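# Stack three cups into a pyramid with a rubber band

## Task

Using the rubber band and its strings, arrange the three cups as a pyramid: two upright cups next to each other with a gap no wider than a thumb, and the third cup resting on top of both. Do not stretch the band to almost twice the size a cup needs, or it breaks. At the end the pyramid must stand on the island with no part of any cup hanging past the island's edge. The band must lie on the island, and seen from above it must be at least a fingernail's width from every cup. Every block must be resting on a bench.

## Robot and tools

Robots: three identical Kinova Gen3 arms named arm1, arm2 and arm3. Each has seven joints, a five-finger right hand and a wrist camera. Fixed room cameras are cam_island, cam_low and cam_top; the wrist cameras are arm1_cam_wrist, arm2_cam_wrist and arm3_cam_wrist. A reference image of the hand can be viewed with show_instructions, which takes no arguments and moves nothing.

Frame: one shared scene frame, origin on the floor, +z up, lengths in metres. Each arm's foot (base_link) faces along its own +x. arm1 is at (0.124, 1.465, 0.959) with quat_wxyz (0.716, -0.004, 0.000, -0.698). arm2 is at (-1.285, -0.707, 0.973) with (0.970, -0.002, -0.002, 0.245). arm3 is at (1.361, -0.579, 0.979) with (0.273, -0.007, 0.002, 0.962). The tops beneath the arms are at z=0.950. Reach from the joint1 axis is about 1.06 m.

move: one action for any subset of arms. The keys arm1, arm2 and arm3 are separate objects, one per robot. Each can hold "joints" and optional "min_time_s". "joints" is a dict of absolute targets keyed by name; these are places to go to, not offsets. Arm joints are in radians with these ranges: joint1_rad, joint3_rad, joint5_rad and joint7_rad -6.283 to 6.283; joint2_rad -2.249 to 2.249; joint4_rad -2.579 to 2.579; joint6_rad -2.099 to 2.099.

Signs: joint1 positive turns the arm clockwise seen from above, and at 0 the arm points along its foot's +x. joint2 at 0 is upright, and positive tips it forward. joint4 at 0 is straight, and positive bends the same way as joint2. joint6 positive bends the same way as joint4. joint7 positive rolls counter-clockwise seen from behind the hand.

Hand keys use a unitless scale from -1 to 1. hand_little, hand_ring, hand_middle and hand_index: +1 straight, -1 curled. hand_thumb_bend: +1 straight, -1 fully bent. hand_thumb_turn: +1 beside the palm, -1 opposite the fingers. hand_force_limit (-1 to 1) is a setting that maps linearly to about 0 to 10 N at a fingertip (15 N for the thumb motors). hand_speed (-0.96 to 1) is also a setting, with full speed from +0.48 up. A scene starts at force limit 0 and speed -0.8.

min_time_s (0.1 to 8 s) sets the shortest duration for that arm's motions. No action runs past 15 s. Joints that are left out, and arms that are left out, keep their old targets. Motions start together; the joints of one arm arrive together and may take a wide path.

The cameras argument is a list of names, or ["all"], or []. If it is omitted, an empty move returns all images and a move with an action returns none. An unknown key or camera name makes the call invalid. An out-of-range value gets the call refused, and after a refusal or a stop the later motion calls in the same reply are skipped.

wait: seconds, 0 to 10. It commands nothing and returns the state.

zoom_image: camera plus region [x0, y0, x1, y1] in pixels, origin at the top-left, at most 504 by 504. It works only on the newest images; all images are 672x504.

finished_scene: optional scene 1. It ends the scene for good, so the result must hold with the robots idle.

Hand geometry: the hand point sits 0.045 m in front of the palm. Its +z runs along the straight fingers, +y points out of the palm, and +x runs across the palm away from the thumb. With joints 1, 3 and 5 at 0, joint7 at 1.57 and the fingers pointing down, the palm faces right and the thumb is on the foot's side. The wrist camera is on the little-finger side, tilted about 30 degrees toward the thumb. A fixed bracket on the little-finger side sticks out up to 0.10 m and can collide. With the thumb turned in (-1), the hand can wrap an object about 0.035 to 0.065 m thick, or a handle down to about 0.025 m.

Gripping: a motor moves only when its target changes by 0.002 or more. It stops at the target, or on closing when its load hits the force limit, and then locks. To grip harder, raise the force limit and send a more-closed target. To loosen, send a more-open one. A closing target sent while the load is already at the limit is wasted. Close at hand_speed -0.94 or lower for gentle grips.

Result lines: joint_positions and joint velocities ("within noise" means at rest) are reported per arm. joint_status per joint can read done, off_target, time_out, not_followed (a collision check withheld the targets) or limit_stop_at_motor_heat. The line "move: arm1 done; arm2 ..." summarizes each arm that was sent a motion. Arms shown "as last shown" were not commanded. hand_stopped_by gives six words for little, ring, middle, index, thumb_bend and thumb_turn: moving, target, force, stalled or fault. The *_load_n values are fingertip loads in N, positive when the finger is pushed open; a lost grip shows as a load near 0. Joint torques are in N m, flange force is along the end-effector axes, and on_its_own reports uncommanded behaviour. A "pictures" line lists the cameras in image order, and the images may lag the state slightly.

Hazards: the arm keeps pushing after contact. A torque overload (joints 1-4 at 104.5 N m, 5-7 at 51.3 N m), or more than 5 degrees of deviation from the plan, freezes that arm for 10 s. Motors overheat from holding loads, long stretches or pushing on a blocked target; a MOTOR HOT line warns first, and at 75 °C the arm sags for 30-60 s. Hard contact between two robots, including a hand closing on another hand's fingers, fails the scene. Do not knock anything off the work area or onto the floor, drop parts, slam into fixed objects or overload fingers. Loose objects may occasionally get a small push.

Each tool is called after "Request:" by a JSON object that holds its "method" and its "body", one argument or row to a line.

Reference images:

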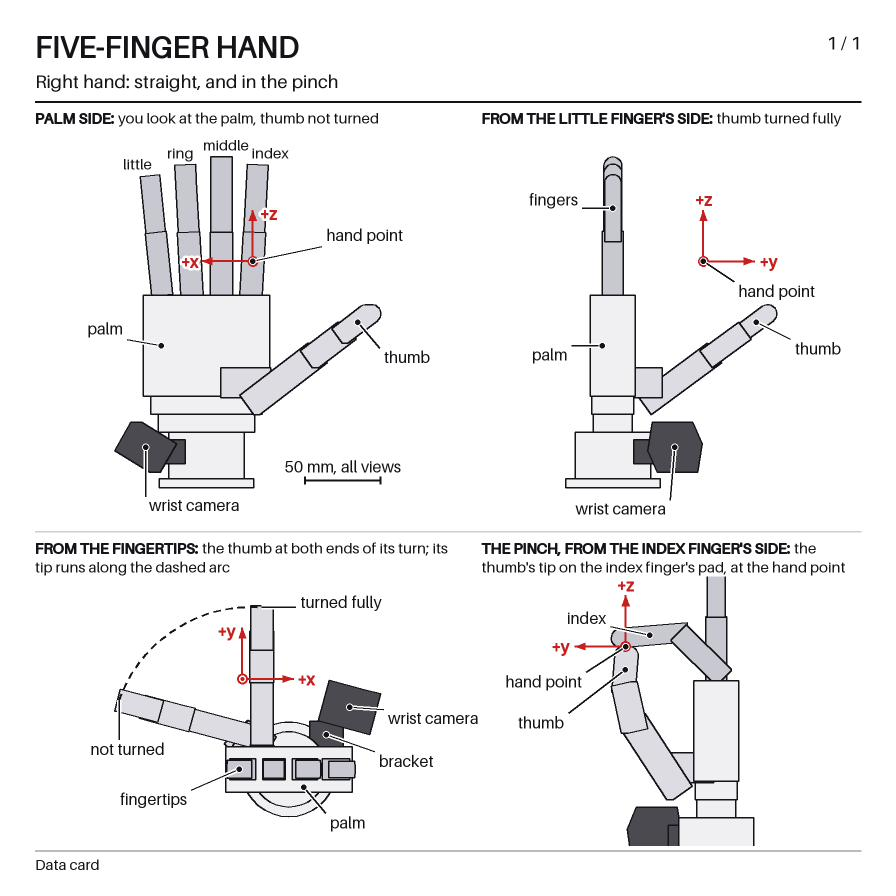

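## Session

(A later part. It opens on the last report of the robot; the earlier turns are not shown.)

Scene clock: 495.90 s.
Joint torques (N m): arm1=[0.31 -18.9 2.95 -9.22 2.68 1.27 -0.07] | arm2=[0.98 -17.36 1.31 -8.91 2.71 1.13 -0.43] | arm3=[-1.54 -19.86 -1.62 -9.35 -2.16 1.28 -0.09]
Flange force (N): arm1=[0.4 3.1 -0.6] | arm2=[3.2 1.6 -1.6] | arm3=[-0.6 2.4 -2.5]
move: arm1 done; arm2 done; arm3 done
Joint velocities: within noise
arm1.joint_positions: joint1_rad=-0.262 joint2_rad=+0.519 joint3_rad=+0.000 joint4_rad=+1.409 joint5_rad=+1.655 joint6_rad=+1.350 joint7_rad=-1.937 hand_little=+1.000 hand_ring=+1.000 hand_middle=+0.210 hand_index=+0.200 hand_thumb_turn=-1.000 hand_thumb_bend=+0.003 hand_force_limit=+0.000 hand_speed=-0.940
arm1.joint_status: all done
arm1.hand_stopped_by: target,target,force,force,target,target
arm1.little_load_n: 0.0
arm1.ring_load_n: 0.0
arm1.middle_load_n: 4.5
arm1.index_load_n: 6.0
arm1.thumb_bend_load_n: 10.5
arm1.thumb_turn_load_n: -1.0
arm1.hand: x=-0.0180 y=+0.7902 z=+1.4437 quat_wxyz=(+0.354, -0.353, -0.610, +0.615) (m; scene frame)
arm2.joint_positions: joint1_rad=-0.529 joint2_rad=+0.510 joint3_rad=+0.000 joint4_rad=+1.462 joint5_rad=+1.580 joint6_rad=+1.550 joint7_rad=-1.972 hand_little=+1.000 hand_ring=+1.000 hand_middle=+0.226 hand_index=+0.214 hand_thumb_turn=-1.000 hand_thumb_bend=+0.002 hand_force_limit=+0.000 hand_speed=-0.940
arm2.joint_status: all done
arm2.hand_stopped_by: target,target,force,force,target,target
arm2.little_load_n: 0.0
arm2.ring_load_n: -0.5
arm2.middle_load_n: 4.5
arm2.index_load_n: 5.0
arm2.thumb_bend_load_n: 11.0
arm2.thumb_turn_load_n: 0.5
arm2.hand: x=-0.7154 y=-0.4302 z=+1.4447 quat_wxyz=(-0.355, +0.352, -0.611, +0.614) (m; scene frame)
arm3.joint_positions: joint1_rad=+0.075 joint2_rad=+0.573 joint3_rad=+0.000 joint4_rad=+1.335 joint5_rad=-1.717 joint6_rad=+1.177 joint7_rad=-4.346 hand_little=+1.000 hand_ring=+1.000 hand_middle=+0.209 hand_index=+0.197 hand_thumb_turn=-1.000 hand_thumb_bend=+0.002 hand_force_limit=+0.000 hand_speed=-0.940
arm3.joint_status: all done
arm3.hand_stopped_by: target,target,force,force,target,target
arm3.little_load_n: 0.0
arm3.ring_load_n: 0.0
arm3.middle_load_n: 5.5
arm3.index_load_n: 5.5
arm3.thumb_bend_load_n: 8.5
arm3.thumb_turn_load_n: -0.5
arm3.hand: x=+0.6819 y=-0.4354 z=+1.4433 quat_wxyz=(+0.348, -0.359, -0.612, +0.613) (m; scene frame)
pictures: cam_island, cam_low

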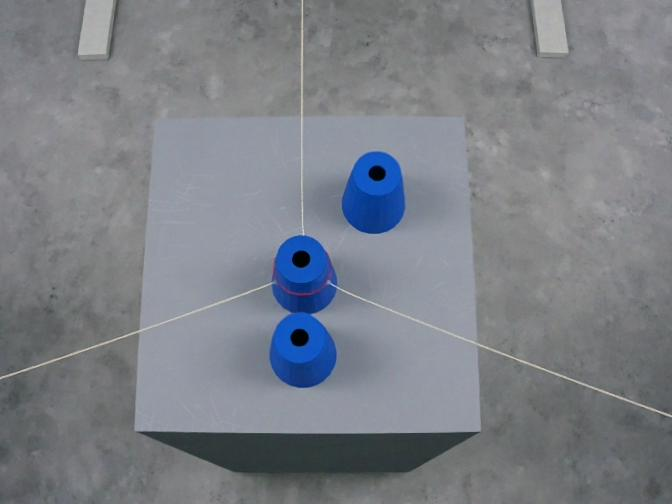

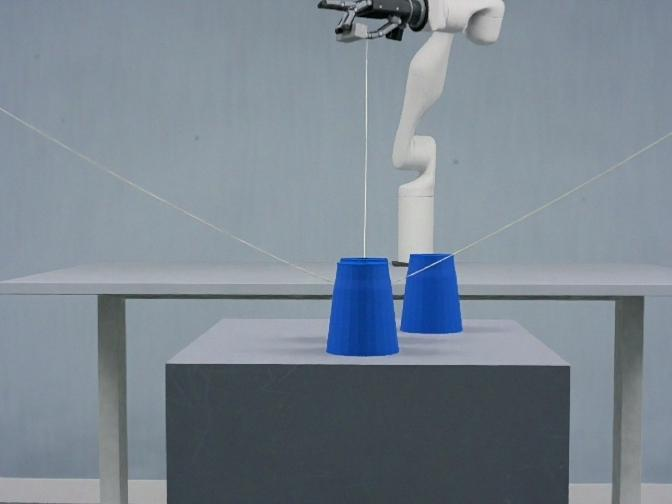

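Request:
{"method": "move", "body": {
  "arm1": {"joints":{"joint1_rad":-0.3443,"joint2_rad":1.2000,"joint3_rad":0,"joint4_rad":1.9324,"joint5_rad":1.7248,"joint6_rad":1.5694,"joint7_rad":-3.1325},"min_time_s":5},
  "arm2": {"joints":{"joint1_rad":-0.6625,"joint2_rad":1.2292,"joint3_rad":0,"joint4_rad":1.9049,"joint5_rad":1.4606,"joint6_rad":1.5716,"joint7_rad":-3.1341},"min_time_s":5},
  "arm3": {"joints":{"joint1_rad":0.1061,"joint2_rad":1.2224,"joint3_rad":0,"joint4_rad":1.8564,"joint5_rad":-1.9581,"joint6_rad":1.5471,"joint7_rad":-3.1997},"min_time_s":5},
  "cameras": ["cam_island"]
}}

Request:
{"method": "move", "body": {
  "arm1": {"joints":{"joint1_rad":-0.3892,"joint2_rad":1.2163,"joint3_rad":0,"joint4_rad":2.0571,"joint5_rad":1.6790,"joint6_rad":1.5851,"joint7_rad":-3.2727},"min_time_s":3},
  "arm2": {"joints":{"joint1_rad":-0.7342,"joint2_rad":1.2444,"joint3_rad":0,"joint4_rad":2.0120,"joint5_rad":1.3900,"joint6_rad":1.5501,"joint7_rad":-3.2546},"min_time_s":3},
  "arm3": {"joints":{"joint1_rad":0.1221,"joint2_rad":1.2350,"joint3_rad":0,"joint4_rad":1.9869,"joint5_rad":-1.9417,"joint6_rad":1.6000,"joint7_rad":-3.0668},"min_time_s":3},
  "cameras": ["cam_island","cam_low"]
}}

Request:
{"method": "zoom_image", "body": {
  "camera": "cam_island",
  "region": [240, 140, 440, 400]
}}

Scene clock: 533.87 s.
Joint torques (N m): arm1=[0.33 -19.45 4.35 -1.01 0.02 3.1 -0.04] | arm2=[1 -18 2.87 -1.12 0.1 2.71 -0.41] | arm3=[-1.49 -19.89 -2.57 -1.75 0.27 3.11 -0.13]
Flange force (N): arm1=[1.1 3.2 -1.7] | arm2=[3.1 -1.9 -1.3] | arm3=[-0.3 1.0 -2.1]
move: arm1 done; arm2 done; arm3 done
Joint velocities: within noise
arm1.joint_positions: joint1_rad=-0.344 joint2_rad=+1.200 joint3_rad=+0.000 joint4_rad=+1.932 joint5_rad=+1.725 joint6_rad=+1.569 joint7_rad=-3.132 hand_little=+1.000 hand_ring=+1.000 hand_middle=+0.210 hand_index=+0.200 hand_thumb_turn=-1.000 hand_thumb_bend=+0.003 hand_force_limit=+0.000 hand_speed=-0.940
arm1.joint_status: all done
arm1.hand_stopped_by: target,target,force,force,target,target
arm1.little_load_n: 0.0
arm1.ring_load_n: 0.0
arm1.middle_load_n: 4.5
arm1.index_load_n: 6.0
arm1.thumb_bend_load_n: 10.5
arm1.thumb_turn_load_n: -0.5
arm1.hand: x=-0.0193 y=+0.9001 z=+1.0254 quat_wxyz=(+0.354, -0.353, -0.610, +0.615) (m; scene frame)
arm2.joint_positions: joint1_rad=-0.663 joint2_rad=+1.229 joint3_rad=+0.000 joint4_rad=+1.905 joint5_rad=+1.461 joint6_rad=+1.572 joint7_rad=-3.134 hand_little=+1.000 hand_ring=+1.000 hand_middle=+0.226 hand_index=+0.214 hand_thumb_turn=-1.000 hand_thumb_bend=+0.002 hand_force_limit=+0.000 hand_speed=-0.940
arm2.joint_status: all done
arm2.hand_stopped_by: target,target,force,force,target,target
arm2.little_load_n: 0.0
arm2.ring_load_n: 0.0
arm2.middle_load_n: 4.5
arm2.index_load_n: 5.0
arm2.thumb_bend_load_n: 11.0
arm2.thumb_turn_load_n: 0.5
arm2.hand: x=-0.8085 y=-0.4853 z=+1.0261 quat_wxyz=(-0.355, +0.352, -0.611, +0.614) (m; scene frame)
arm3.joint_positions: joint1_rad=+0.106 joint2_rad=+1.222 joint3_rad=+0.000 joint4_rad=+1.856 joint5_rad=-1.958 joint6_rad=+1.547 joint7_rad=-3.200 hand_little=+1.000 hand_ring=+1.000 hand_middle=+0.209 hand_index=+0.197 hand_thumb_turn=-1.000 hand_thumb_bend=+0.002 hand_force_limit=+0.000 hand_speed=-0.940
arm3.joint_status: all done
arm3.hand_stopped_by: target,target,force,force,target,target
arm3.little_load_n: 0.0
arm3.ring_load_n: 0.0
arm3.middle_load_n: 6.0
arm3.index_load_n: 5.5
arm3.thumb_bend_load_n: 8.5
arm3.thumb_turn_load_n: -0.5
arm3.hand: x=+0.7842 y=-0.4936 z=+1.0257 quat_wxyz=(+0.348, -0.359, -0.612, +0.613) (m; scene frame)
pictures: cam_island

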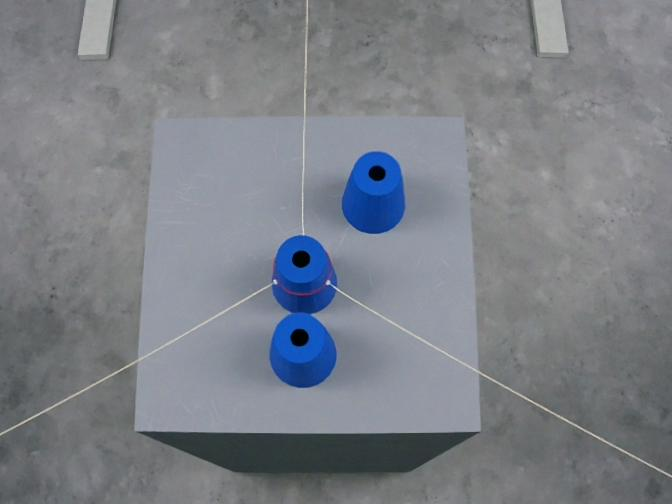

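Scene clock: 537.17 s.
Joint torques (N m): arm1=[0.63 -17.83 4.32 1.06 -0.99 2.96 0.05] | arm2=[1.06 -16.5 2.49 0.68 -0.67 2.67 -0.34] | arm3=[-1.9 -18.22 -2.62 0.28 1.32 2.99 -0.21]
Flange force (N): arm1=[-0.6 3.3 -0.8] | arm2=[1.0 -2.1 -0.1] | arm3=[1.7 0.9 -0.9]
move: arm1 done; arm2 done; arm3 done
Joint velocities: within noise
arm1.joint_positions: joint1_rad=-0.389 joint2_rad=+1.216 joint3_rad=+0.000 joint4_rad=+2.057 joint5_rad=+1.679 joint6_rad=+1.585 joint7_rad=-3.273 hand_little=+1.000 hand_ring=+1.000 hand_middle=+0.210 hand_index=+0.200 hand_thumb_turn=-1.000 hand_thumb_bend=+0.003 hand_force_limit=+0.000 hand_speed=-0.940
arm1.joint_status: all done
arm1.hand_stopped_by: target,target,force,force,target,target
arm1.little_load_n: 0.0
arm1.ring_load_n: 0.0
arm1.middle_load_n: 4.0
arm1.index_load_n: 7.0
arm1.thumb_bend_load_n: 10.5
arm1.thumb_turn_load_n: 0.5
arm1.hand: x=-0.0194 y=+0.9440 z=+1.0214 quat_wxyz=(+0.354, -0.353, -0.610, +0.615) (m; scene frame)
arm2.joint_positions: joint1_rad=-0.734 joint2_rad=+1.244 joint3_rad=+0.000 joint4_rad=+2.012 joint5_rad=+1.390 joint6_rad=+1.550 joint7_rad=-3.255 hand_little=+1.000 hand_ring=+1.000 hand_middle=+0.226 hand_index=+0.214 hand_thumb_turn=-1.000 hand_thumb_bend=+0.002 hand_force_limit=+0.000 hand_speed=-0.940
arm2.joint_status: all done
arm2.hand_stopped_by: target,target,force,force,target,target
arm2.little_load_n: 0.0
arm2.ring_load_n: 0.0
arm2.middle_load_n: 3.5
arm2.index_load_n: 6.5
arm2.thumb_bend_load_n: 11.0
arm2.thumb_turn_load_n: 2.0
arm2.hand: x=-0.8466 y=-0.5074 z=+1.0219 quat_wxyz=(-0.355, +0.352, -0.611, +0.614) (m; scene frame)
arm3.joint_positions: joint1_rad=+0.122 joint2_rad=+1.235 joint3_rad=+0.000 joint4_rad=+1.987 joint5_rad=-1.942 joint6_rad=+1.600 joint7_rad=-3.067 hand_little=+1.000 hand_ring=+1.000 hand_middle=+0.209 hand_index=+0.197 hand_thumb_turn=-1.000 hand_thumb_bend=+0.002 hand_force_limit=+0.000 hand_speed=-0.940
arm3.joint_status: all done
arm3.hand_stopped_by: target,target,force,force,target,target
arm3.little_load_n: 0.0
arm3.ring_load_n: 0.0
arm3.middle_load_n: 6.5
arm3.index_load_n: 5.0
arm3.thumb_bend_load_n: 8.5
arm3.thumb_turn_load_n: -1.0
arm3.hand: x=+0.8223 y=-0.5156 z=+1.0218 quat_wxyz=(+0.348, -0.359, -0.612, +0.613) (m; scene frame)
pictures: cam_island, cam_low

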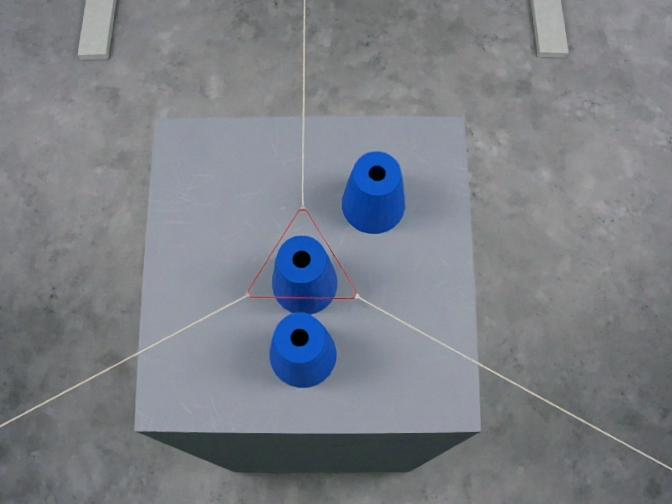

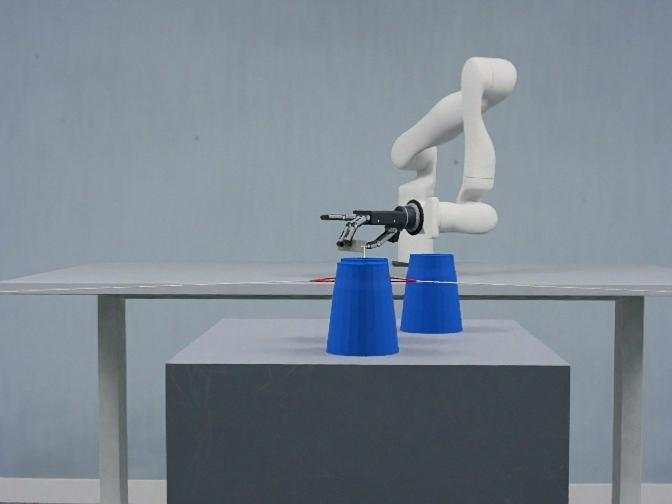

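Scaled by 1.938 from the camera's 672x504 image, which has a finer 960x720 frame.

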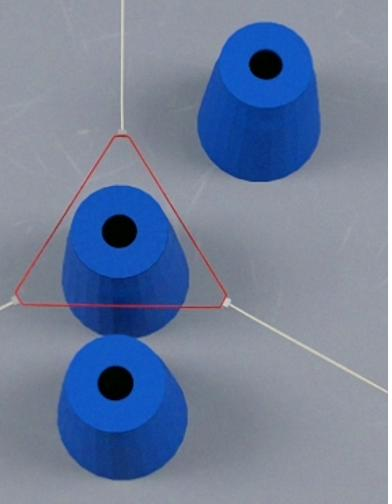

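Request:
{"method": "move", "body": {
  "arm1": {"joints":{"joint1_rad":-0.3892,"joint2_rad":1.0017,"joint3_rad":0,"joint4_rad":2.1436,"joint5_rad":1.6800,"joint6_rad":1.5712,"joint7_rad":-3.1453},"min_time_s":3},
  "arm2": {"joints":{"joint1_rad":-0.7342,"joint2_rad":1.0346,"joint3_rad":0,"joint4_rad":2.1044,"joint5_rad":1.3888,"joint6_rad":1.5713,"joint7_rad":-3.1391},"min_time_s":3},
  "arm3": {"joints":{"joint1_rad":0.1221,"joint2_rad":1.0277,"joint3_rad":0,"joint4_rad":2.0762,"joint5_rad":-1.9425,"joint6_rad":1.5571,"joint7_rad":-3.1767},"min_time_s":3}
}}

Request:
{"method": "move", "body": {
  "arm1": {"joints":{"joint1_rad":-0.7682,"joint2_rad":1.0087,"joint3_rad":0,"joint4_rad":2.2828,"joint5_rad":1.3038,"joint6_rad":1.5310,"joint7_rad":-3.2862},"min_time_s":4},
  "arm2": {"joints":{"joint1_rad":-0.6407,"joint2_rad":1.0932,"joint3_rad":0,"joint4_rad":1.6757,"joint5_rad":1.4883,"joint6_rad":1.6030,"joint7_rad":-2.7703},"min_time_s":4},
  "arm3": {"joints":{"joint1_rad":0.4558,"joint2_rad":1.0341,"joint3_rad":0,"joint4_rad":1.9886,"joint5_rad":-1.6088,"joint6_rad":1.5663,"joint7_rad":-3.2604},"min_time_s":4},
  "cameras": ["cam_island","cam_low"]
}}

Request:
{"method": "zoom_image", "body": {
  "camera": "cam_island",
  "region": [240, 100, 460, 400]
}}

Scene clock: 575.20 s.
Joint torques (N m): arm1=[0.55 -17.15 4.12 -0.03 -0.6 3.04 0.06] | arm2=[1.02 -15.83 2.38 -0.31 -0.37 2.73 -0.33] | arm3=[-1.93 -17.63 -2.56 -0.71 0.99 3.09 -0.22]
Flange force (N): arm1=[-0.7 3.6 -0.6] | arm2=[1.4 -1.9 -0.2] | arm3=[1.6 0.9 -1.0]
move: arm1 done; arm2 done; arm3 done
Joint velocities: within noise
arm1.joint_positions: joint1_rad=-0.389 joint2_rad=+1.002 joint3_rad=+0.000 joint4_rad=+2.144 joint5_rad=+1.680 joint6_rad=+1.571 joint7_rad=-3.145 hand_little=+1.000 hand_ring=+1.000 hand_middle=+0.210 hand_index=+0.200 hand_thumb_turn=-1.000 hand_thumb_bend=+0.003 hand_force_limit=+0.000 hand_speed=-0.940
arm1.joint_status: all done
arm1.hand_stopped_by: target,target,force,force,target,target
arm1.little_load_n: 0.0
arm1.ring_load_n: 0.0
arm1.middle_load_n: 4.0
arm1.index_load_n: 7.0
arm1.thumb_bend_load_n: 10.5
arm1.thumb_turn_load_n: 0.5
arm1.hand: x=-0.0189 y=+0.9444 z=+1.0994 quat_wxyz=(+0.354, -0.353, -0.610, +0.615) (m; scene frame)
arm2.joint_positions: joint1_rad=-0.734 joint2_rad=+1.035 joint3_rad=+0.000 joint4_rad=+2.104 joint5_rad=+1.389 joint6_rad=+1.571 joint7_rad=-3.139 hand_little=+1.000 hand_ring=+1.000 hand_middle=+0.226 hand_index=+0.214 hand_thumb_turn=-1.000 hand_thumb_bend=+0.002 hand_force_limit=+0.000 hand_speed=-0.940
arm2.joint_status: all done
arm2.hand_stopped_by: target,target,force,force,target,target
arm2.little_load_n: 0.0
arm2.ring_load_n: 0.0
arm2.middle_load_n: 3.5
arm2.index_load_n: 7.0
arm2.thumb_bend_load_n: 11.0
arm2.thumb_turn_load_n: 2.0
arm2.hand: x=-0.8470 y=-0.5072 z=+1.0999 quat_wxyz=(-0.355, +0.352, -0.611, +0.614) (m; scene frame)
arm3.joint_positions: joint1_rad=+0.122 joint2_rad=+1.028 joint3_rad=+0.000 joint4_rad=+2.076 joint5_rad=-1.943 joint6_rad=+1.557 joint7_rad=-3.177 hand_little=+1.000 hand_ring=+1.000 hand_middle=+0.209 hand_index=+0.197 hand_thumb_turn=-1.000 hand_thumb_bend=+0.002 hand_force_limit=+0.000 hand_speed=-0.940
arm3.joint_status: all done
arm3.hand_stopped_by: target,target,force,force,target,target
arm3.little_load_n: 0.0
arm3.ring_load_n: 0.0
arm3.middle_load_n: 6.5
arm3.index_load_n: 5.0
arm3.thumb_bend_load_n: 8.5
arm3.thumb_turn_load_n: -1.0
arm3.hand: x=+0.8214 y=-0.5150 z=+1.0997 quat_wxyz=(+0.348, -0.359, -0.612, +0.613) (m; scene frame)
pictures: none

Scene clock: 579.50 s.
Joint torques (N m): arm1=[0.37 -14.96 3.9 2.16 -1 2.96 0.1] | arm2=[0.95 -19.74 2.44 -3.49 0.64 2.75 -0.38] | arm3=[-1.52 -17.5 -2.45 -0.53 0.74 3.12 -0.22]
Flange force (N): arm1=[0.6 4.0 -0.1] | arm2=[1.7 -1.2 -0.1] | arm3=[0.8 1.2 -0.7]
move: arm1 done; arm2 done; arm3 done
Joint velocities: within noise
arm1.joint_positions: joint1_rad=-0.768 joint2_rad=+1.009 joint3_rad=+0.000 joint4_rad=+2.283 joint5_rad=+1.304 joint6_rad=+1.531 joint7_rad=-3.286 hand_little=+1.000 hand_ring=+1.000 hand_middle=+0.210 hand_index=+0.200 hand_thumb_turn=-1.000 hand_thumb_bend=+0.003 hand_force_limit=+0.000 hand_speed=-0.940
arm1.joint_status: all done
arm1.hand_stopped_by: target,target,force,force,target,target
arm1.little_load_n: 0.0
arm1.ring_load_n: 0.0
arm1.middle_load_n: 4.0
arm1.index_load_n: 7.0
arm1.thumb_bend_load_n: 10.5
arm1.thumb_turn_load_n: 0.5
arm1.hand: x=+0.0643 y=+1.0435 z=+1.0995 quat_wxyz=(+0.354, -0.353, -0.610, +0.615) (m; scene frame)
arm2.joint_positions: joint1_rad=-0.641 joint2_rad=+1.093 joint3_rad=+0.000 joint4_rad=+1.676 joint5_rad=+1.488 joint6_rad=+1.603 joint7_rad=-2.770 hand_little=+1.000 hand_ring=+1.000 hand_middle=+0.226 hand_index=+0.214 hand_thumb_turn=-1.000 hand_thumb_bend=+0.002 hand_force_limit=+0.000 hand_speed=-0.940
arm2.joint_status: all done
arm2.hand_stopped_by: target,target,force,force,target,target
arm2.little_load_n: 0.0
arm2.ring_load_n: 0.0
arm2.middle_load_n: 3.5
arm2.index_load_n: 7.0
arm2.thumb_bend_load_n: 11.0
arm2.thumb_turn_load_n: 2.0
arm2.hand: x=-0.7636 y=-0.4083 z=+1.1003 quat_wxyz=(-0.355, +0.352, -0.611, +0.614) (m; scene frame)
arm3.joint_positions: joint1_rad=+0.456 joint2_rad=+1.034 joint3_rad=+0.000 joint4_rad=+1.989 joint5_rad=-1.609 joint6_rad=+1.566 joint7_rad=-3.260 hand_little=+1.000 hand_ring=+1.000 hand_middle=+0.209 hand_index=+0.197 hand_thumb_turn=-1.000 hand_thumb_bend=+0.002 hand_force_limit=+0.000 hand_speed=-0.940
arm3.joint_status: all done
arm3.hand_stopped_by: target,target,force,force,target,target
arm3.little_load_n: 0.0
arm3.ring_load_n: 0.0
arm3.middle_load_n: 6.0
arm3.index_load_n: 5.0
arm3.thumb_bend_load_n: 8.5
arm3.thumb_turn_load_n: -1.0
arm3.hand: x=+0.9047 y=-0.4160 z=+1.0996 quat_wxyz=(+0.348, -0.359, -0.612, +0.613) (m; scene frame)
pictures: cam_island, cam_low

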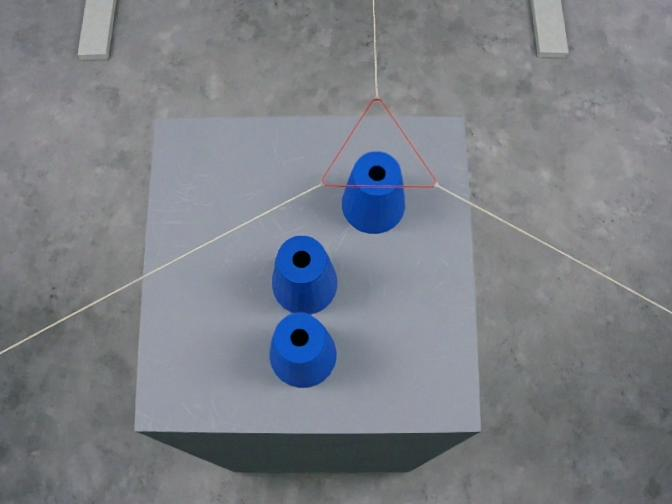

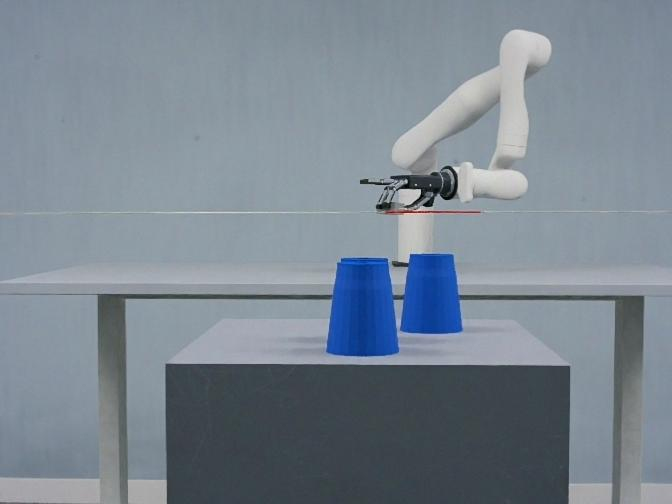

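Scaled by 1.680 from the camera's 672x504 image, which has a finer 960x720 frame.

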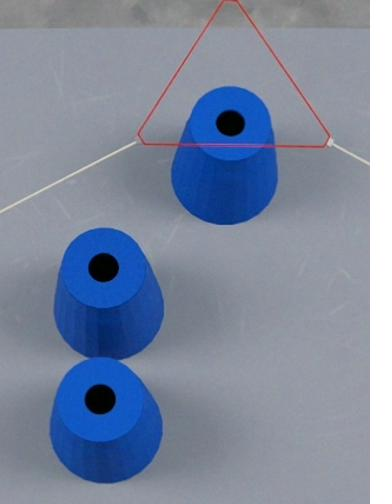

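Request:
{"method": "move", "body": {
  "arm1": {"joints":{"joint1_rad":-0.7682,"joint2_rad":1.2392,"joint3_rad":0,"joint4_rad":2.1887,"joint5_rad":1.3114,"joint6_rad":1.4954,"joint7_rad":-3.4180},"min_time_s":3},
  "arm2": {"joints":{"joint1_rad":-0.6407,"joint2_rad":1.2695,"joint3_rad":0,"joint4_rad":1.5940,"joint5_rad":1.4857,"joint6_rad":1.5951,"joint7_rad":-2.8645},"min_time_s":3},
  "arm3": {"joints":{"joint1_rad":0.4558,"joint2_rad":1.2332,"joint3_rad":0,"joint4_rad":1.9025,"joint5_rad":-1.6091,"joint6_rad":1.5706,"joint7_rad":-3.1475},"min_time_s":3},
  "cameras": ["cam_island","cam_low"]
}}

Request:
{"method": "zoom_image", "body": {
  "camera": "cam_island",
  "region": [240, 100, 460, 400]
}}

Scene clock: 587.97 s.
Joint torques (N m): arm1=[0.39 -15.7 4.09 3.3 -1.37 2.82 0.04] | arm2=[0.97 -20.09 2.53 -2.81 0.33 2.72 -0.33] | arm3=[-1.55 -17.99 -2.52 0.43 1.08 3.06 -0.22]
Flange force (N): arm1=[0.6 3.5 -0.3] | arm2=[2.0 -1.9 0.0] | arm3=[0.8 0.9 -0.7]
move: arm1 done; arm2 done; arm3 done
Joint velocities: within noise
arm1.joint_positions: joint1_rad=-0.768 joint2_rad=+1.239 joint3_rad=+0.000 joint4_rad=+2.189 joint5_rad=+1.311 joint6_rad=+1.495 joint7_rad=-3.418 hand_little=+1.000 hand_ring=+1.000 hand_middle=+0.210 hand_index=+0.200 hand_thumb_turn=-1.000 hand_thumb_bend=+0.003 hand_force_limit=+0.000 hand_speed=-0.940
arm1.joint_status: all done
arm1.hand_stopped_by: target,target,force,force,target,target
arm1.little_load_n: 0.0
arm1.ring_load_n: 0.0
arm1.middle_load_n: 4.0
arm1.index_load_n: 6.5
arm1.thumb_bend_load_n: 10.5
arm1.thumb_turn_load_n: 0.5
arm1.hand: x=+0.0639 y=+1.0431 z=+1.0214 quat_wxyz=(+0.354, -0.353, -0.610, +0.615) (m; scene frame)
arm2.joint_positions: joint1_rad=-0.641 joint2_rad=+1.270 joint3_rad=+0.000 joint4_rad=+1.594 joint5_rad=+1.486 joint6_rad=+1.595 joint7_rad=-2.865 hand_little=+1.000 hand_ring=+1.000 hand_middle=+0.226 hand_index=+0.214 hand_thumb_turn=-1.000 hand_thumb_bend=+0.002 hand_force_limit=+0.000 hand_speed=-0.940
arm2.joint_status: all done
arm2.hand_stopped_by: target,target,force,force,target,target
arm2.little_load_n: 0.0
arm2.ring_load_n: -0.5
arm2.middle_load_n: 4.0
arm2.index_load_n: 7.0
arm2.thumb_bend_load_n: 11.0
arm2.thumb_turn_load_n: 2.0
arm2.hand: x=-0.7632 y=-0.4085 z=+1.0223 quat_wxyz=(-0.355, +0.352, -0.611, +0.614) (m; scene frame)
arm3.joint_positions: joint1_rad=+0.456 joint2_rad=+1.233 joint3_rad=+0.000 joint4_rad=+1.902 joint5_rad=-1.609 joint6_rad=+1.571 joint7_rad=-3.148 hand_little=+1.000 hand_ring=+1.000 hand_middle=+0.209 hand_index=+0.197 hand_thumb_turn=-1.000 hand_thumb_bend=+0.002 hand_force_limit=+0.000 hand_speed=-0.940
arm3.joint_status: all done
arm3.hand_stopped_by: target,target,force,force,target,target
arm3.little_load_n: 0.0
arm3.ring_load_n: 0.0
arm3.middle_load_n: 6.5
arm3.index_load_n: 5.0
arm3.thumb_bend_load_n: 8.5
arm3.thumb_turn_load_n: -1.0
arm3.hand: x=+0.9056 y=-0.4167 z=+1.0217 quat_wxyz=(+0.348, -0.359, -0.612, +0.613) (m; scene frame)
pictures: cam_island, cam_low

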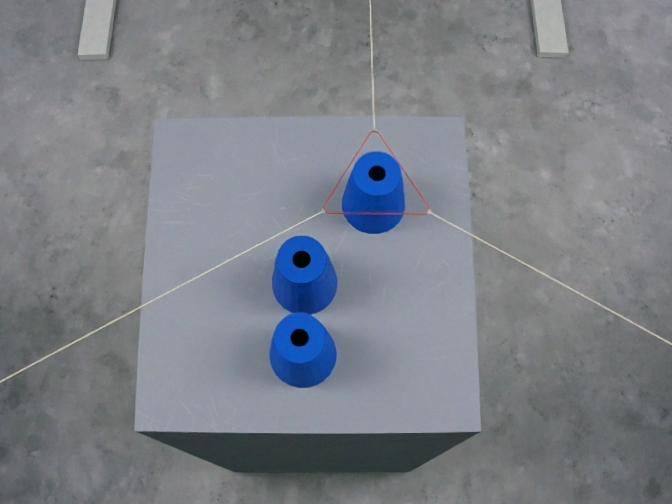

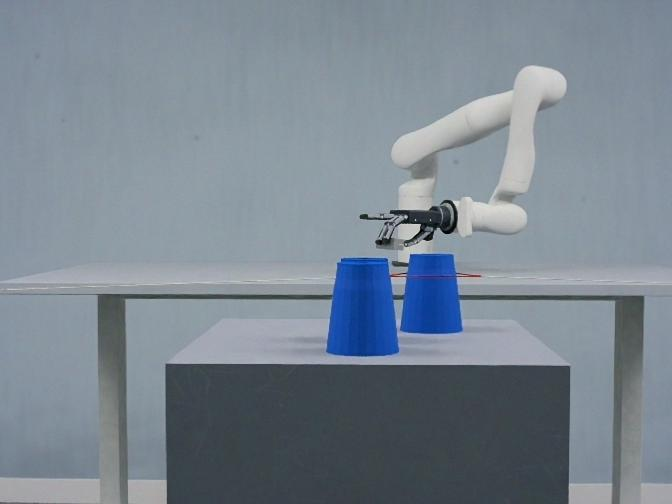

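Scaled by 1.680 from the camera's 672x504 image, which has a finer 960x720 frame.

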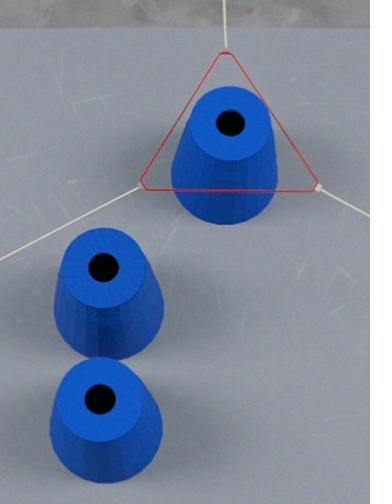

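Request:
{"method": "move", "body": {
  "arm1": {"joints":{"joint1_rad":-0.6765,"joint2_rad":1.2074,"joint3_rad":0,"joint4_rad":2.0926,"joint5_rad":1.3948,"joint6_rad":1.5428,"joint7_rad":-3.2976},"min_time_s":3},
  "arm2": {"joints":{"joint1_rad":-0.5926,"joint2_rad":1.2904,"joint3_rad":0,"joint4_rad":1.4540,"joint5_rad":1.5335,"joint6_rad":1.5864,"joint7_rad":-2.7448},"min_time_s":3},
  "arm3": {"joints":{"joint1_rad":0.4089,"joint2_rad":1.2281,"joint3_rad":0,"joint4_rad":1.7832,"joint5_rad":-1.6552,"joint6_rad":1.5597,"joint7_rad":-3.2714},"min_time_s":3},
  "cameras": ["cam_island","cam_low"]
}}

Request:
{"method": "zoom_image", "body": {
  "camera": "cam_island",
  "region": [240, 100, 460, 400]
}}

Scene clock: 598.37 s.
Joint torques (N m): arm1=[0.3 -17.14 4.4 1.4 -0.48 3.13 -0.05] | arm2=[0.98 -21.69 2.9 -4.39 1.17 2.53 -0.45] | arm3=[-1.38 -19.61 -2.72 -1.45 0.07 3.11 -0.11]
Flange force (N): arm1=[2.1 3.4 -1.4] | arm2=[3.7 -1.7 -1.3] | arm3=[-1.0 1.0 -1.8]
move: arm1 done; arm2 done; arm3 done
Joint velocities: within noise
arm1.joint_positions: joint1_rad=-0.676 joint2_rad=+1.207 joint3_rad=+0.000 joint4_rad=+2.093 joint5_rad=+1.395 joint6_rad=+1.543 joint7_rad=-3.298 hand_little=+1.000 hand_ring=+1.000 hand_middle=+0.210 hand_index=+0.200 hand_thumb_turn=-1.000 hand_thumb_bend=+0.003 hand_force_limit=+0.000 hand_speed=-0.940
arm1.joint_status: all done
arm1.hand_stopped_by: target,target,force,force,target,target
arm1.little_load_n: 0.0
arm1.ring_load_n: 0.0
arm1.middle_load_n: 4.5
arm1.index_load_n: 6.0
arm1.thumb_bend_load_n: 10.5
arm1.thumb_turn_load_n: -0.5
arm1.hand: x=+0.0640 y=+0.9990 z=+1.0254 quat_wxyz=(+0.354, -0.353, -0.610, +0.615) (m; scene frame)
arm2.joint_positions: joint1_rad=-0.593 joint2_rad=+1.290 joint3_rad=+0.000 joint4_rad=+1.454 joint5_rad=+1.533 joint6_rad=+1.586 joint7_rad=-2.745 hand_little=+1.000 hand_ring=+1.000 hand_middle=+0.226 hand_index=+0.214 hand_thumb_turn=-1.000 hand_thumb_bend=+0.002 hand_force_limit=+0.000 hand_speed=-0.940
arm2.joint_status: all done
arm2.hand_stopped_by: target,target,force,force,target,target
arm2.little_load_n: 0.0
arm2.ring_load_n: 0.0
arm2.middle_load_n: 4.5
arm2.index_load_n: 5.5
arm2.thumb_bend_load_n: 11.0
arm2.thumb_turn_load_n: 0.5
arm2.hand: x=-0.7251 y=-0.3864 z=+1.0264 quat_wxyz=(-0.355, +0.352, -0.611, +0.614) (m; scene frame)
arm3.joint_positions: joint1_rad=+0.409 joint2_rad=+1.228 joint3_rad=+0.000 joint4_rad=+1.783 joint5_rad=-1.655 joint6_rad=+1.560 joint7_rad=-3.271 hand_little=+1.000 hand_ring=+1.000 hand_middle=+0.209 hand_index=+0.197 hand_thumb_turn=-1.000 hand_thumb_bend=+0.002 hand_force_limit=+0.000 hand_speed=-0.940
arm3.joint_status: all done
arm3.hand_stopped_by: target,target,force,force,target,target
arm3.little_load_n: 0.0
arm3.ring_load_n: -0.5
arm3.middle_load_n: 5.5
arm3.index_load_n: 5.5
arm3.thumb_bend_load_n: 8.5
arm3.thumb_turn_load_n: 0.0
arm3.hand: x=+0.8675 y=-0.3947 z=+1.0256 quat_wxyz=(+0.348, -0.359, -0.612, +0.613) (m; scene frame)
pictures: cam_island, cam_low

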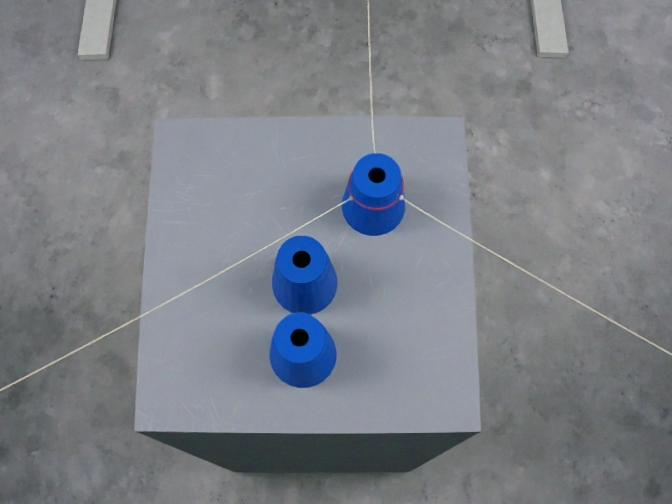

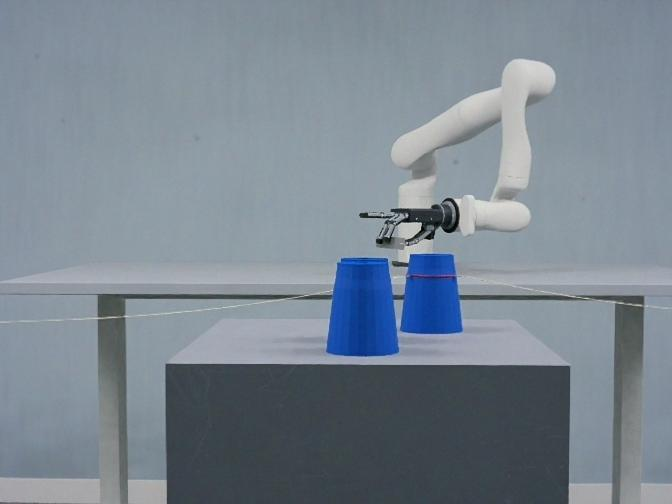

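Scaled by 1.680 from the camera's 672x504 image, which has a finer 960x720 frame.

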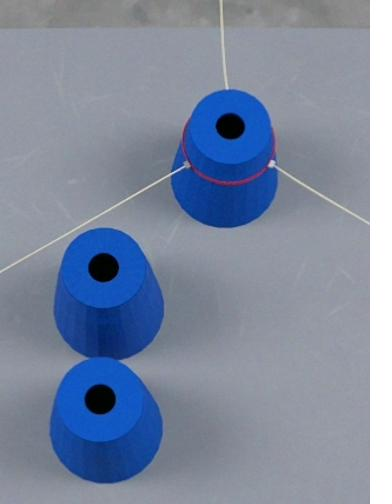

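Request:
{"method": "move", "body": {
  "arm1": {"joints":{"joint1_rad":-0.5554,"joint2_rad":0.4010,"joint3_rad":0,"joint4_rad":1.8541,"joint5_rad":1.5346,"joint6_rad":1.6151,"joint7_rad":-2.2559},"min_time_s":5},
  "arm2": {"joints":{"joint1_rad":-0.5240,"joint2_rad":0.7990,"joint3_rad":0,"joint4_rad":1.1529,"joint5_rad":1.5813,"joint6_rad":1.5446,"joint7_rad":-1.9520},"min_time_s":5},
  "arm3": {"joints":{"joint1_rad":0.3452,"joint2_rad":0.6025,"joint3_rad":0,"joint4_rad":1.5241,"joint5_rad":-1.6498,"joint6_rad":1.4444,"joint7_rad":-4.1516},"min_time_s":5},
  "cameras": ["cam_island","cam_low"]
}}

Request:
{"method": "zoom_image", "body": {
  "camera": "cam_island",
  "region": [240, 100, 460, 400]
}}

Scene clock: 607.80 s.
Joint torques (N m): arm1=[0.22 -14.73 2.62 -6.87 2.29 2.08 -0.06] | arm2=[1.04 -21.76 2.13 -8.98 2.73 1.06 -0.46] | arm3=[-1.4 -18.7 -1.73 -7.73 -2.05 1.77 -0.1]
Flange force (N): arm1=[0.0 3.5 -0.7] | arm2=[4.3 1.2 -1.7] | arm3=[-0.9 1.8 -2.0]
move: arm1 done; arm2 done; arm3 done
Joint velocities: within noise
arm1.joint_positions: joint1_rad=-0.555 joint2_rad=+0.401 joint3_rad=+0.000 joint4_rad=+1.854 joint5_rad=+1.535 joint6_rad=+1.615 joint7_rad=-2.256 hand_little=+1.000 hand_ring=+1.000 hand_middle=+0.210 hand_index=+0.200 hand_thumb_turn=-1.000 hand_thumb_bend=+0.003 hand_force_limit=+0.000 hand_speed=-0.940
arm1.joint_status: all done
arm1.hand_stopped_by: target,target,force,force,target,target
arm1.little_load_n: 0.0
arm1.ring_load_n: 0.0
arm1.middle_load_n: 4.5
arm1.index_load_n: 6.0
arm1.thumb_bend_load_n: 10.5
arm1.thumb_turn_load_n: -0.5
arm1.hand: x=+0.0658 y=+0.9249 z=+1.3757 quat_wxyz=(+0.354, -0.353, -0.610, +0.615) (m; scene frame)
arm2.joint_positions: joint1_rad=-0.524 joint2_rad=+0.799 joint3_rad=+0.000 joint4_rad=+1.153 joint5_rad=+1.581 joint6_rad=+1.545 joint7_rad=-1.952 hand_little=+1.000 hand_ring=+1.000 hand_middle=+0.226 hand_index=+0.214 hand_thumb_turn=-1.000 hand_thumb_bend=+0.002 hand_force_limit=+0.000 hand_speed=-0.940
arm2.joint_status: all done
arm2.hand_stopped_by: target,target,force,force,target,target
arm2.little_load_n: 0.0
arm2.ring_load_n: 0.0
arm2.middle_load_n: 4.5
arm2.index_load_n: 5.5
arm2.thumb_bend_load_n: 11.0
arm2.thumb_turn_load_n: 0.5
arm2.hand: x=-0.6612 y=-0.3478 z=+1.3768 quat_wxyz=(-0.355, +0.352, -0.611, +0.614) (m; scene frame)
arm3.joint_positions: joint1_rad=+0.345 joint2_rad=+0.603 joint3_rad=+0.000 joint4_rad=+1.524 joint5_rad=-1.650 joint6_rad=+1.444 joint7_rad=-4.152 hand_little=+1.000 hand_ring=+1.000 hand_middle=+0.209 hand_index=+0.197 hand_thumb_turn=-1.000 hand_thumb_bend=+0.002 hand_force_limit=+0.000 hand_speed=-0.940
arm3.joint_status: all done
arm3.hand_stopped_by: target,target,force,force,target,target
arm3.little_load_n: 0.0
arm3.ring_load_n: 0.0
arm3.middle_load_n: 5.5
arm3.index_load_n: 5.5
arm3.thumb_bend_load_n: 8.5
arm3.thumb_turn_load_n: -0.5
arm3.hand: x=+0.7973 y=-0.3535 z=+1.3753 quat_wxyz=(+0.348, -0.359, -0.612, +0.613) (m; scene frame)
pictures: cam_island, cam_low

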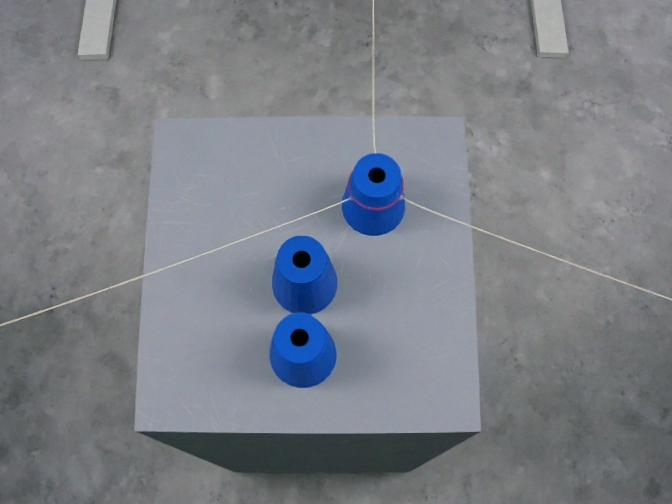

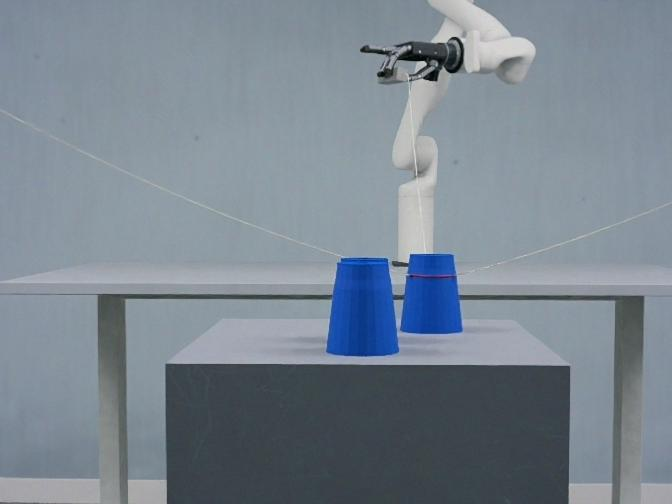

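Scaled by 1.680 from the camera's 672x504 image, which has a finer 960x720 frame.

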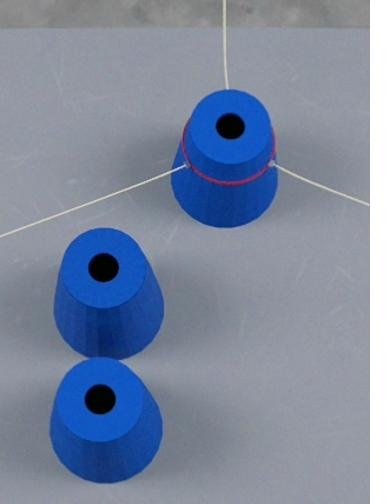

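Request:
{"method": "move", "body": {
  "arm1": {"joints":{"joint1_rad":-0.5554,"joint2_rad":0.2578,"joint3_rad":0,"joint4_rad":1.6105,"joint5_rad":1.5540,"joint6_rad":1.6254,"joint7_rad":-1.8688},"min_time_s":5},
  "arm2": {"joints":{"joint1_rad":-0.5240,"joint2_rad":0.7258,"joint3_rad":0,"joint4_rad":0.8838,"joint5_rad":1.5719,"joint6_rad":1.5426,"joint7_rad":-1.6096},"min_time_s":5},
  "arm3": {"joints":{"joint1_rad":0.3452,"joint2_rad":0.4896,"joint3_rad":0,"joint4_rad":1.2880,"joint5_rad":-1.6016,"joint6_rad":1.4251,"joint7_rad":-4.5033},"min_time_s":5},
  "cameras": ["cam_island","cam_low"]
}}

Request:
{"method": "zoom_image", "body": {
  "camera": "cam_island",
  "region": [240, 60, 460, 360]
}}

Request:
{"method": "zoom_image", "body": {
  "camera": "cam_low",
  "region": [300, 120, 540, 380]
}}

Scene clock: 618.57 s.
Joint torques (N m): arm1=[0.3 -13.7 2.17 -8.53 2.92 1.13 -0.03] | arm2=[1.04 -21.4 1.94 -9.58 2.95 0.12 -0.46] | arm3=[-1.45 -18.07 -1.55 -8.91 -2.46 0.88 -0.13]
Flange force (N): arm1=[0.0 3.7 -0.8] | arm2=[5.0 2.6 -1.9] | arm3=[-0.9 2.4 -2.3]
move: arm1 done; arm2 done; arm3 done
Joint velocities: within noise
arm1.joint_positions: joint1_rad=-0.555 joint2_rad=+0.258 joint3_rad=+0.000 joint4_rad=+1.611 joint5_rad=+1.554 joint6_rad=+1.625 joint7_rad=-1.869 hand_little=+1.000 hand_ring=+1.000 hand_middle=+0.210 hand_index=+0.200 hand_thumb_turn=-1.000 hand_thumb_bend=+0.003 hand_force_limit=+0.000 hand_speed=-0.940
arm1.joint_status: all done
arm1.hand_stopped_by: target,target,force,force,target,target
arm1.little_load_n: 0.0
arm1.ring_load_n: 0.0
arm1.middle_load_n: 4.5
arm1.index_load_n: 6.0
arm1.thumb_bend_load_n: 10.5
arm1.thumb_turn_load_n: -0.5
arm1.hand: x=+0.0664 y=+0.9256 z=+1.5017 quat_wxyz=(+0.354, -0.353, -0.610, +0.615) (m; scene frame)
arm2.joint_positions: joint1_rad=-0.524 joint2_rad=+0.726 joint3_rad=+0.000 joint4_rad=+0.884 joint5_rad=+1.572 joint6_rad=+1.543 joint7_rad=-1.610 hand_little=+1.000 hand_ring=+1.000 hand_middle=+0.226 hand_index=+0.214 hand_thumb_turn=-1.000 hand_thumb_bend=+0.002 hand_force_limit=+0.000 hand_speed=-0.940
arm2.joint_status: all done
arm2.hand_stopped_by: target,target,force,force,target,target
arm2.little_load_n: 0.0
arm2.ring_load_n: 0.0
arm2.middle_load_n: 4.5
arm2.index_load_n: 5.5
arm2.thumb_bend_load_n: 11.0
arm2.thumb_turn_load_n: 0.5
arm2.hand: x=-0.6618 y=-0.3476 z=+1.5028 quat_wxyz=(-0.355, +0.352, -0.611, +0.614) (m; scene frame)
arm3.joint_positions: joint1_rad=+0.345 joint2_rad=+0.490 joint3_rad=+0.000 joint4_rad=+1.288 joint5_rad=-1.602 joint6_rad=+1.425 joint7_rad=-4.503 hand_little=+1.000 hand_ring=+1.000 hand_middle=+0.209 hand_index=+0.197 hand_thumb_turn=-1.000 hand_thumb_bend=+0.002 hand_force_limit=+0.000 hand_speed=-0.940
arm3.joint_status: all done
arm3.hand_stopped_by: target,target,force,force,target,target
arm3.little_load_n: 0.0
arm3.ring_load_n: 0.0
arm3.middle_load_n: 5.0
arm3.index_load_n: 5.0
arm3.thumb_bend_load_n: 8.5
arm3.thumb_turn_load_n: 0.0
arm3.hand: x=+0.7957 y=-0.3523 z=+1.5013 quat_wxyz=(+0.348, -0.359, -0.612, +0.613) (m; scene frame)
pictures: cam_island, cam_low

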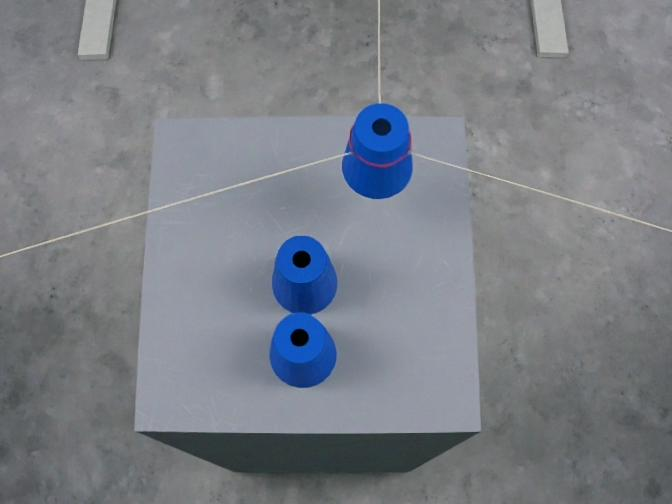

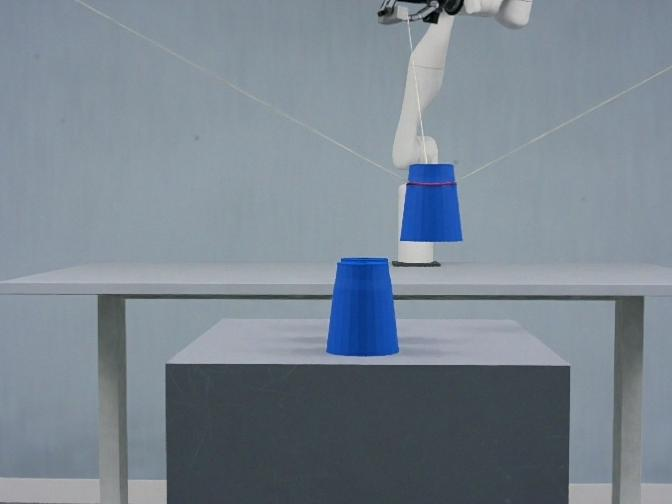

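Scaled by 1.680 from the camera's 672x504 image, which has a finer 960x720 frame.

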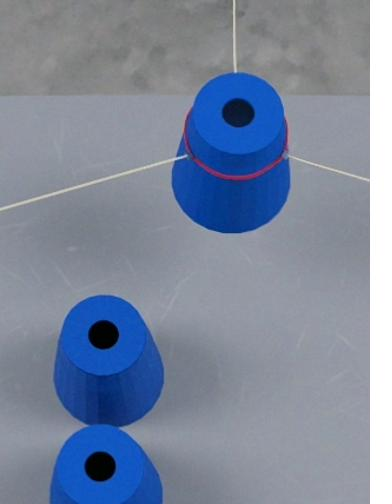

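Scaled by 1.938 from the camera's 672x504 image, which has a finer 960x720 frame.

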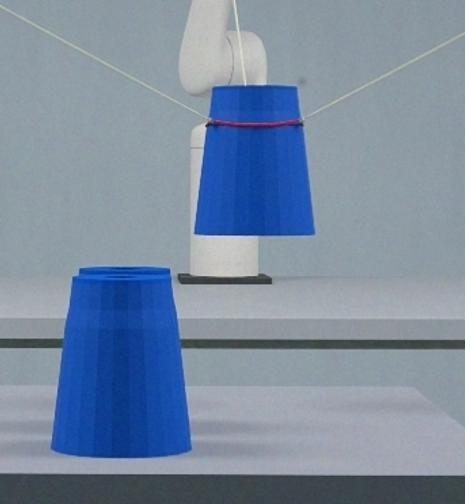

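Request:
{"method": "move", "body": {
  "arm1": {"joints":{"joint1_rad":-0.2587,"joint2_rad":0.5037,"joint3_rad":0,"joint4_rad":1.2435,"joint5_rad":1.6136,"joint6_rad":1.3350,"joint7_rad":-1.7522},"min_time_s":7},
  "arm2": {"joints":{"joint1_rad":-0.5126,"joint2_rad":0.3102,"joint3_rad":0,"joint4_rad":1.5780,"joint5_rad":1.5832,"joint6_rad":1.5332,"joint7_rad":-1.8884},"min_time_s":7},
  "arm3": {"joints":{"joint1_rad":0.0065,"joint2_rad":0.3881,"joint3_rad":0,"joint4_rad":1.4493,"joint5_rad":-1.7096,"joint6_rad":1.1018,"joint7_rad":-4.4126},"min_time_s":7},
  "cameras": ["cam_island","cam_low"]
}}

Request:
{"method": "zoom_image", "body": {
  "camera": "cam_island",
  "region": [200, 160, 420, 460]
}}

Request:
{"method": "zoom_image", "body": {
  "camera": "cam_low",
  "region": [260, 120, 500, 380]
}}

Scene clock: 636.13 s.
Joint torques (N m): arm1=[0.3 -19.18 2.9 -9.64 2.81 0.81 -0.08] | arm2=[0.96 -14.16 0.73 -9.26 2.81 0.94 -0.46] | arm3=[-1.52 -17.18 -1.23 -9.7 -2.13 1.13 -0.11]
Flange force (N): arm1=[0.2 3.2 -0.3] | arm2=[2.9 2.1 -1.6] | arm3=[0.1 2.8 -2.3]
move: arm1 done; arm2 done; arm3 done
Joint velocities: within noise
arm1.joint_positions: joint1_rad=-0.259 joint2_rad=+0.504 joint3_rad=+0.000 joint4_rad=+1.243 joint5_rad=+1.614 joint6_rad=+1.335 joint7_rad=-1.752 hand_little=+1.000 hand_ring=+1.000 hand_middle=+0.210 hand_index=+0.200 hand_thumb_turn=-1.000 hand_thumb_bend=+0.003 hand_force_limit=+0.000 hand_speed=-0.940
arm1.joint_status: all done
arm1.hand_stopped_by: target,target,force,force,target,target
arm1.little_load_n: 0.0
arm1.ring_load_n: 0.0
arm1.middle_load_n: 4.5
arm1.index_load_n: 6.0
arm1.thumb_bend_load_n: 10.5
arm1.thumb_turn_load_n: -1.0
arm1.hand: x=-0.0167 y=+0.7811 z=+1.5016 quat_wxyz=(+0.354, -0.353, -0.610, +0.615) (m; scene frame)
arm2.joint_positions: joint1_rad=-0.513 joint2_rad=+0.310 joint3_rad=+0.000 joint4_rad=+1.578 joint5_rad=+1.583 joint6_rad=+1.533 joint7_rad=-1.888 hand_little=+1.000 hand_ring=+1.000 hand_middle=+0.226 hand_index=+0.214 hand_thumb_turn=-1.000 hand_thumb_bend=+0.002 hand_force_limit=+0.000 hand_speed=-0.940
arm2.joint_status: all done
arm2.hand_stopped_by: target,target,force,force,target,target
arm2.little_load_n: 0.0
arm2.ring_load_n: 0.0
arm2.middle_load_n: 4.5
arm2.index_load_n: 5.5
arm2.thumb_bend_load_n: 11.5
arm2.thumb_turn_load_n: 0.5
arm2.hand: x=-0.7450 y=-0.4919 z=+1.5028 quat_wxyz=(-0.355, +0.352, -0.611, +0.614) (m; scene frame)
arm3.joint_positions: joint1_rad=+0.006 joint2_rad=+0.388 joint3_rad=+0.000 joint4_rad=+1.449 joint5_rad=-1.710 joint6_rad=+1.102 joint7_rad=-4.413 hand_little=+1.000 hand_ring=+1.000 hand_middle=+0.209 hand_index=+0.197 hand_thumb_turn=-1.000 hand_thumb_bend=+0.002 hand_force_limit=+0.000 hand_speed=-0.940
arm3.joint_status: all done
arm3.hand_stopped_by: target,target,force,force,target,target
arm3.little_load_n: 0.0
arm3.ring_load_n: 0.0
arm3.middle_load_n: 5.5
arm3.index_load_n: 5.5
arm3.thumb_bend_load_n: 8.5
arm3.thumb_turn_load_n: 0.0
arm3.hand: x=+0.7126 y=-0.4969 z=+1.5013 quat_wxyz=(+0.348, -0.359, -0.612, +0.613) (m; scene frame)
pictures: cam_island, cam_low

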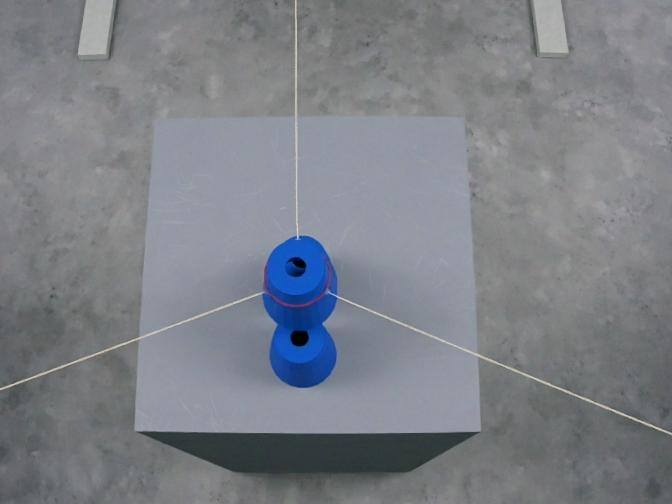

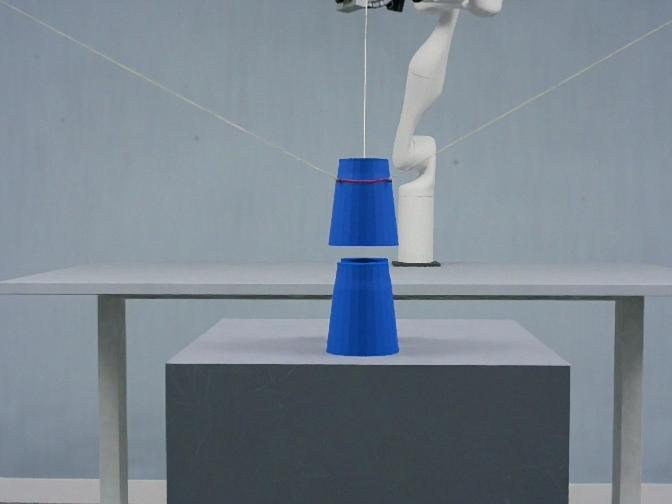

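Scaled by 1.680 from the camera's 672x504 image, which has a finer 960x720 frame.

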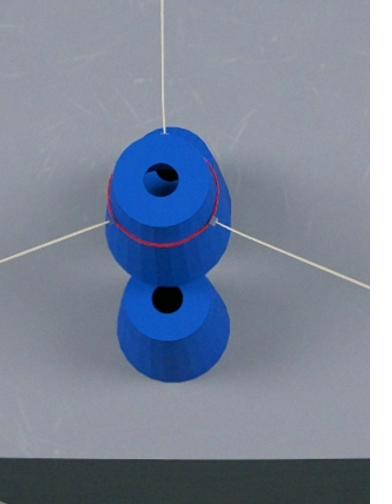

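Scaled by 1.938 from the camera's 672x504 image, which has a finer 960x720 frame.

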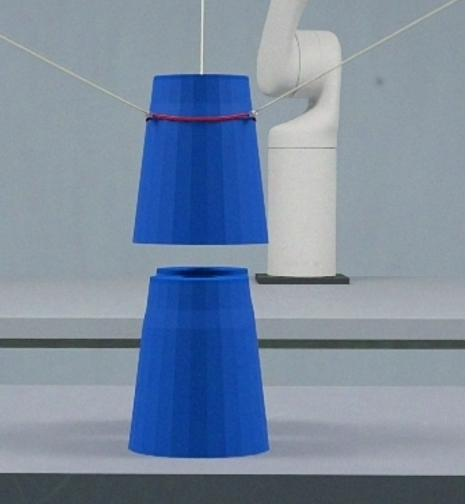

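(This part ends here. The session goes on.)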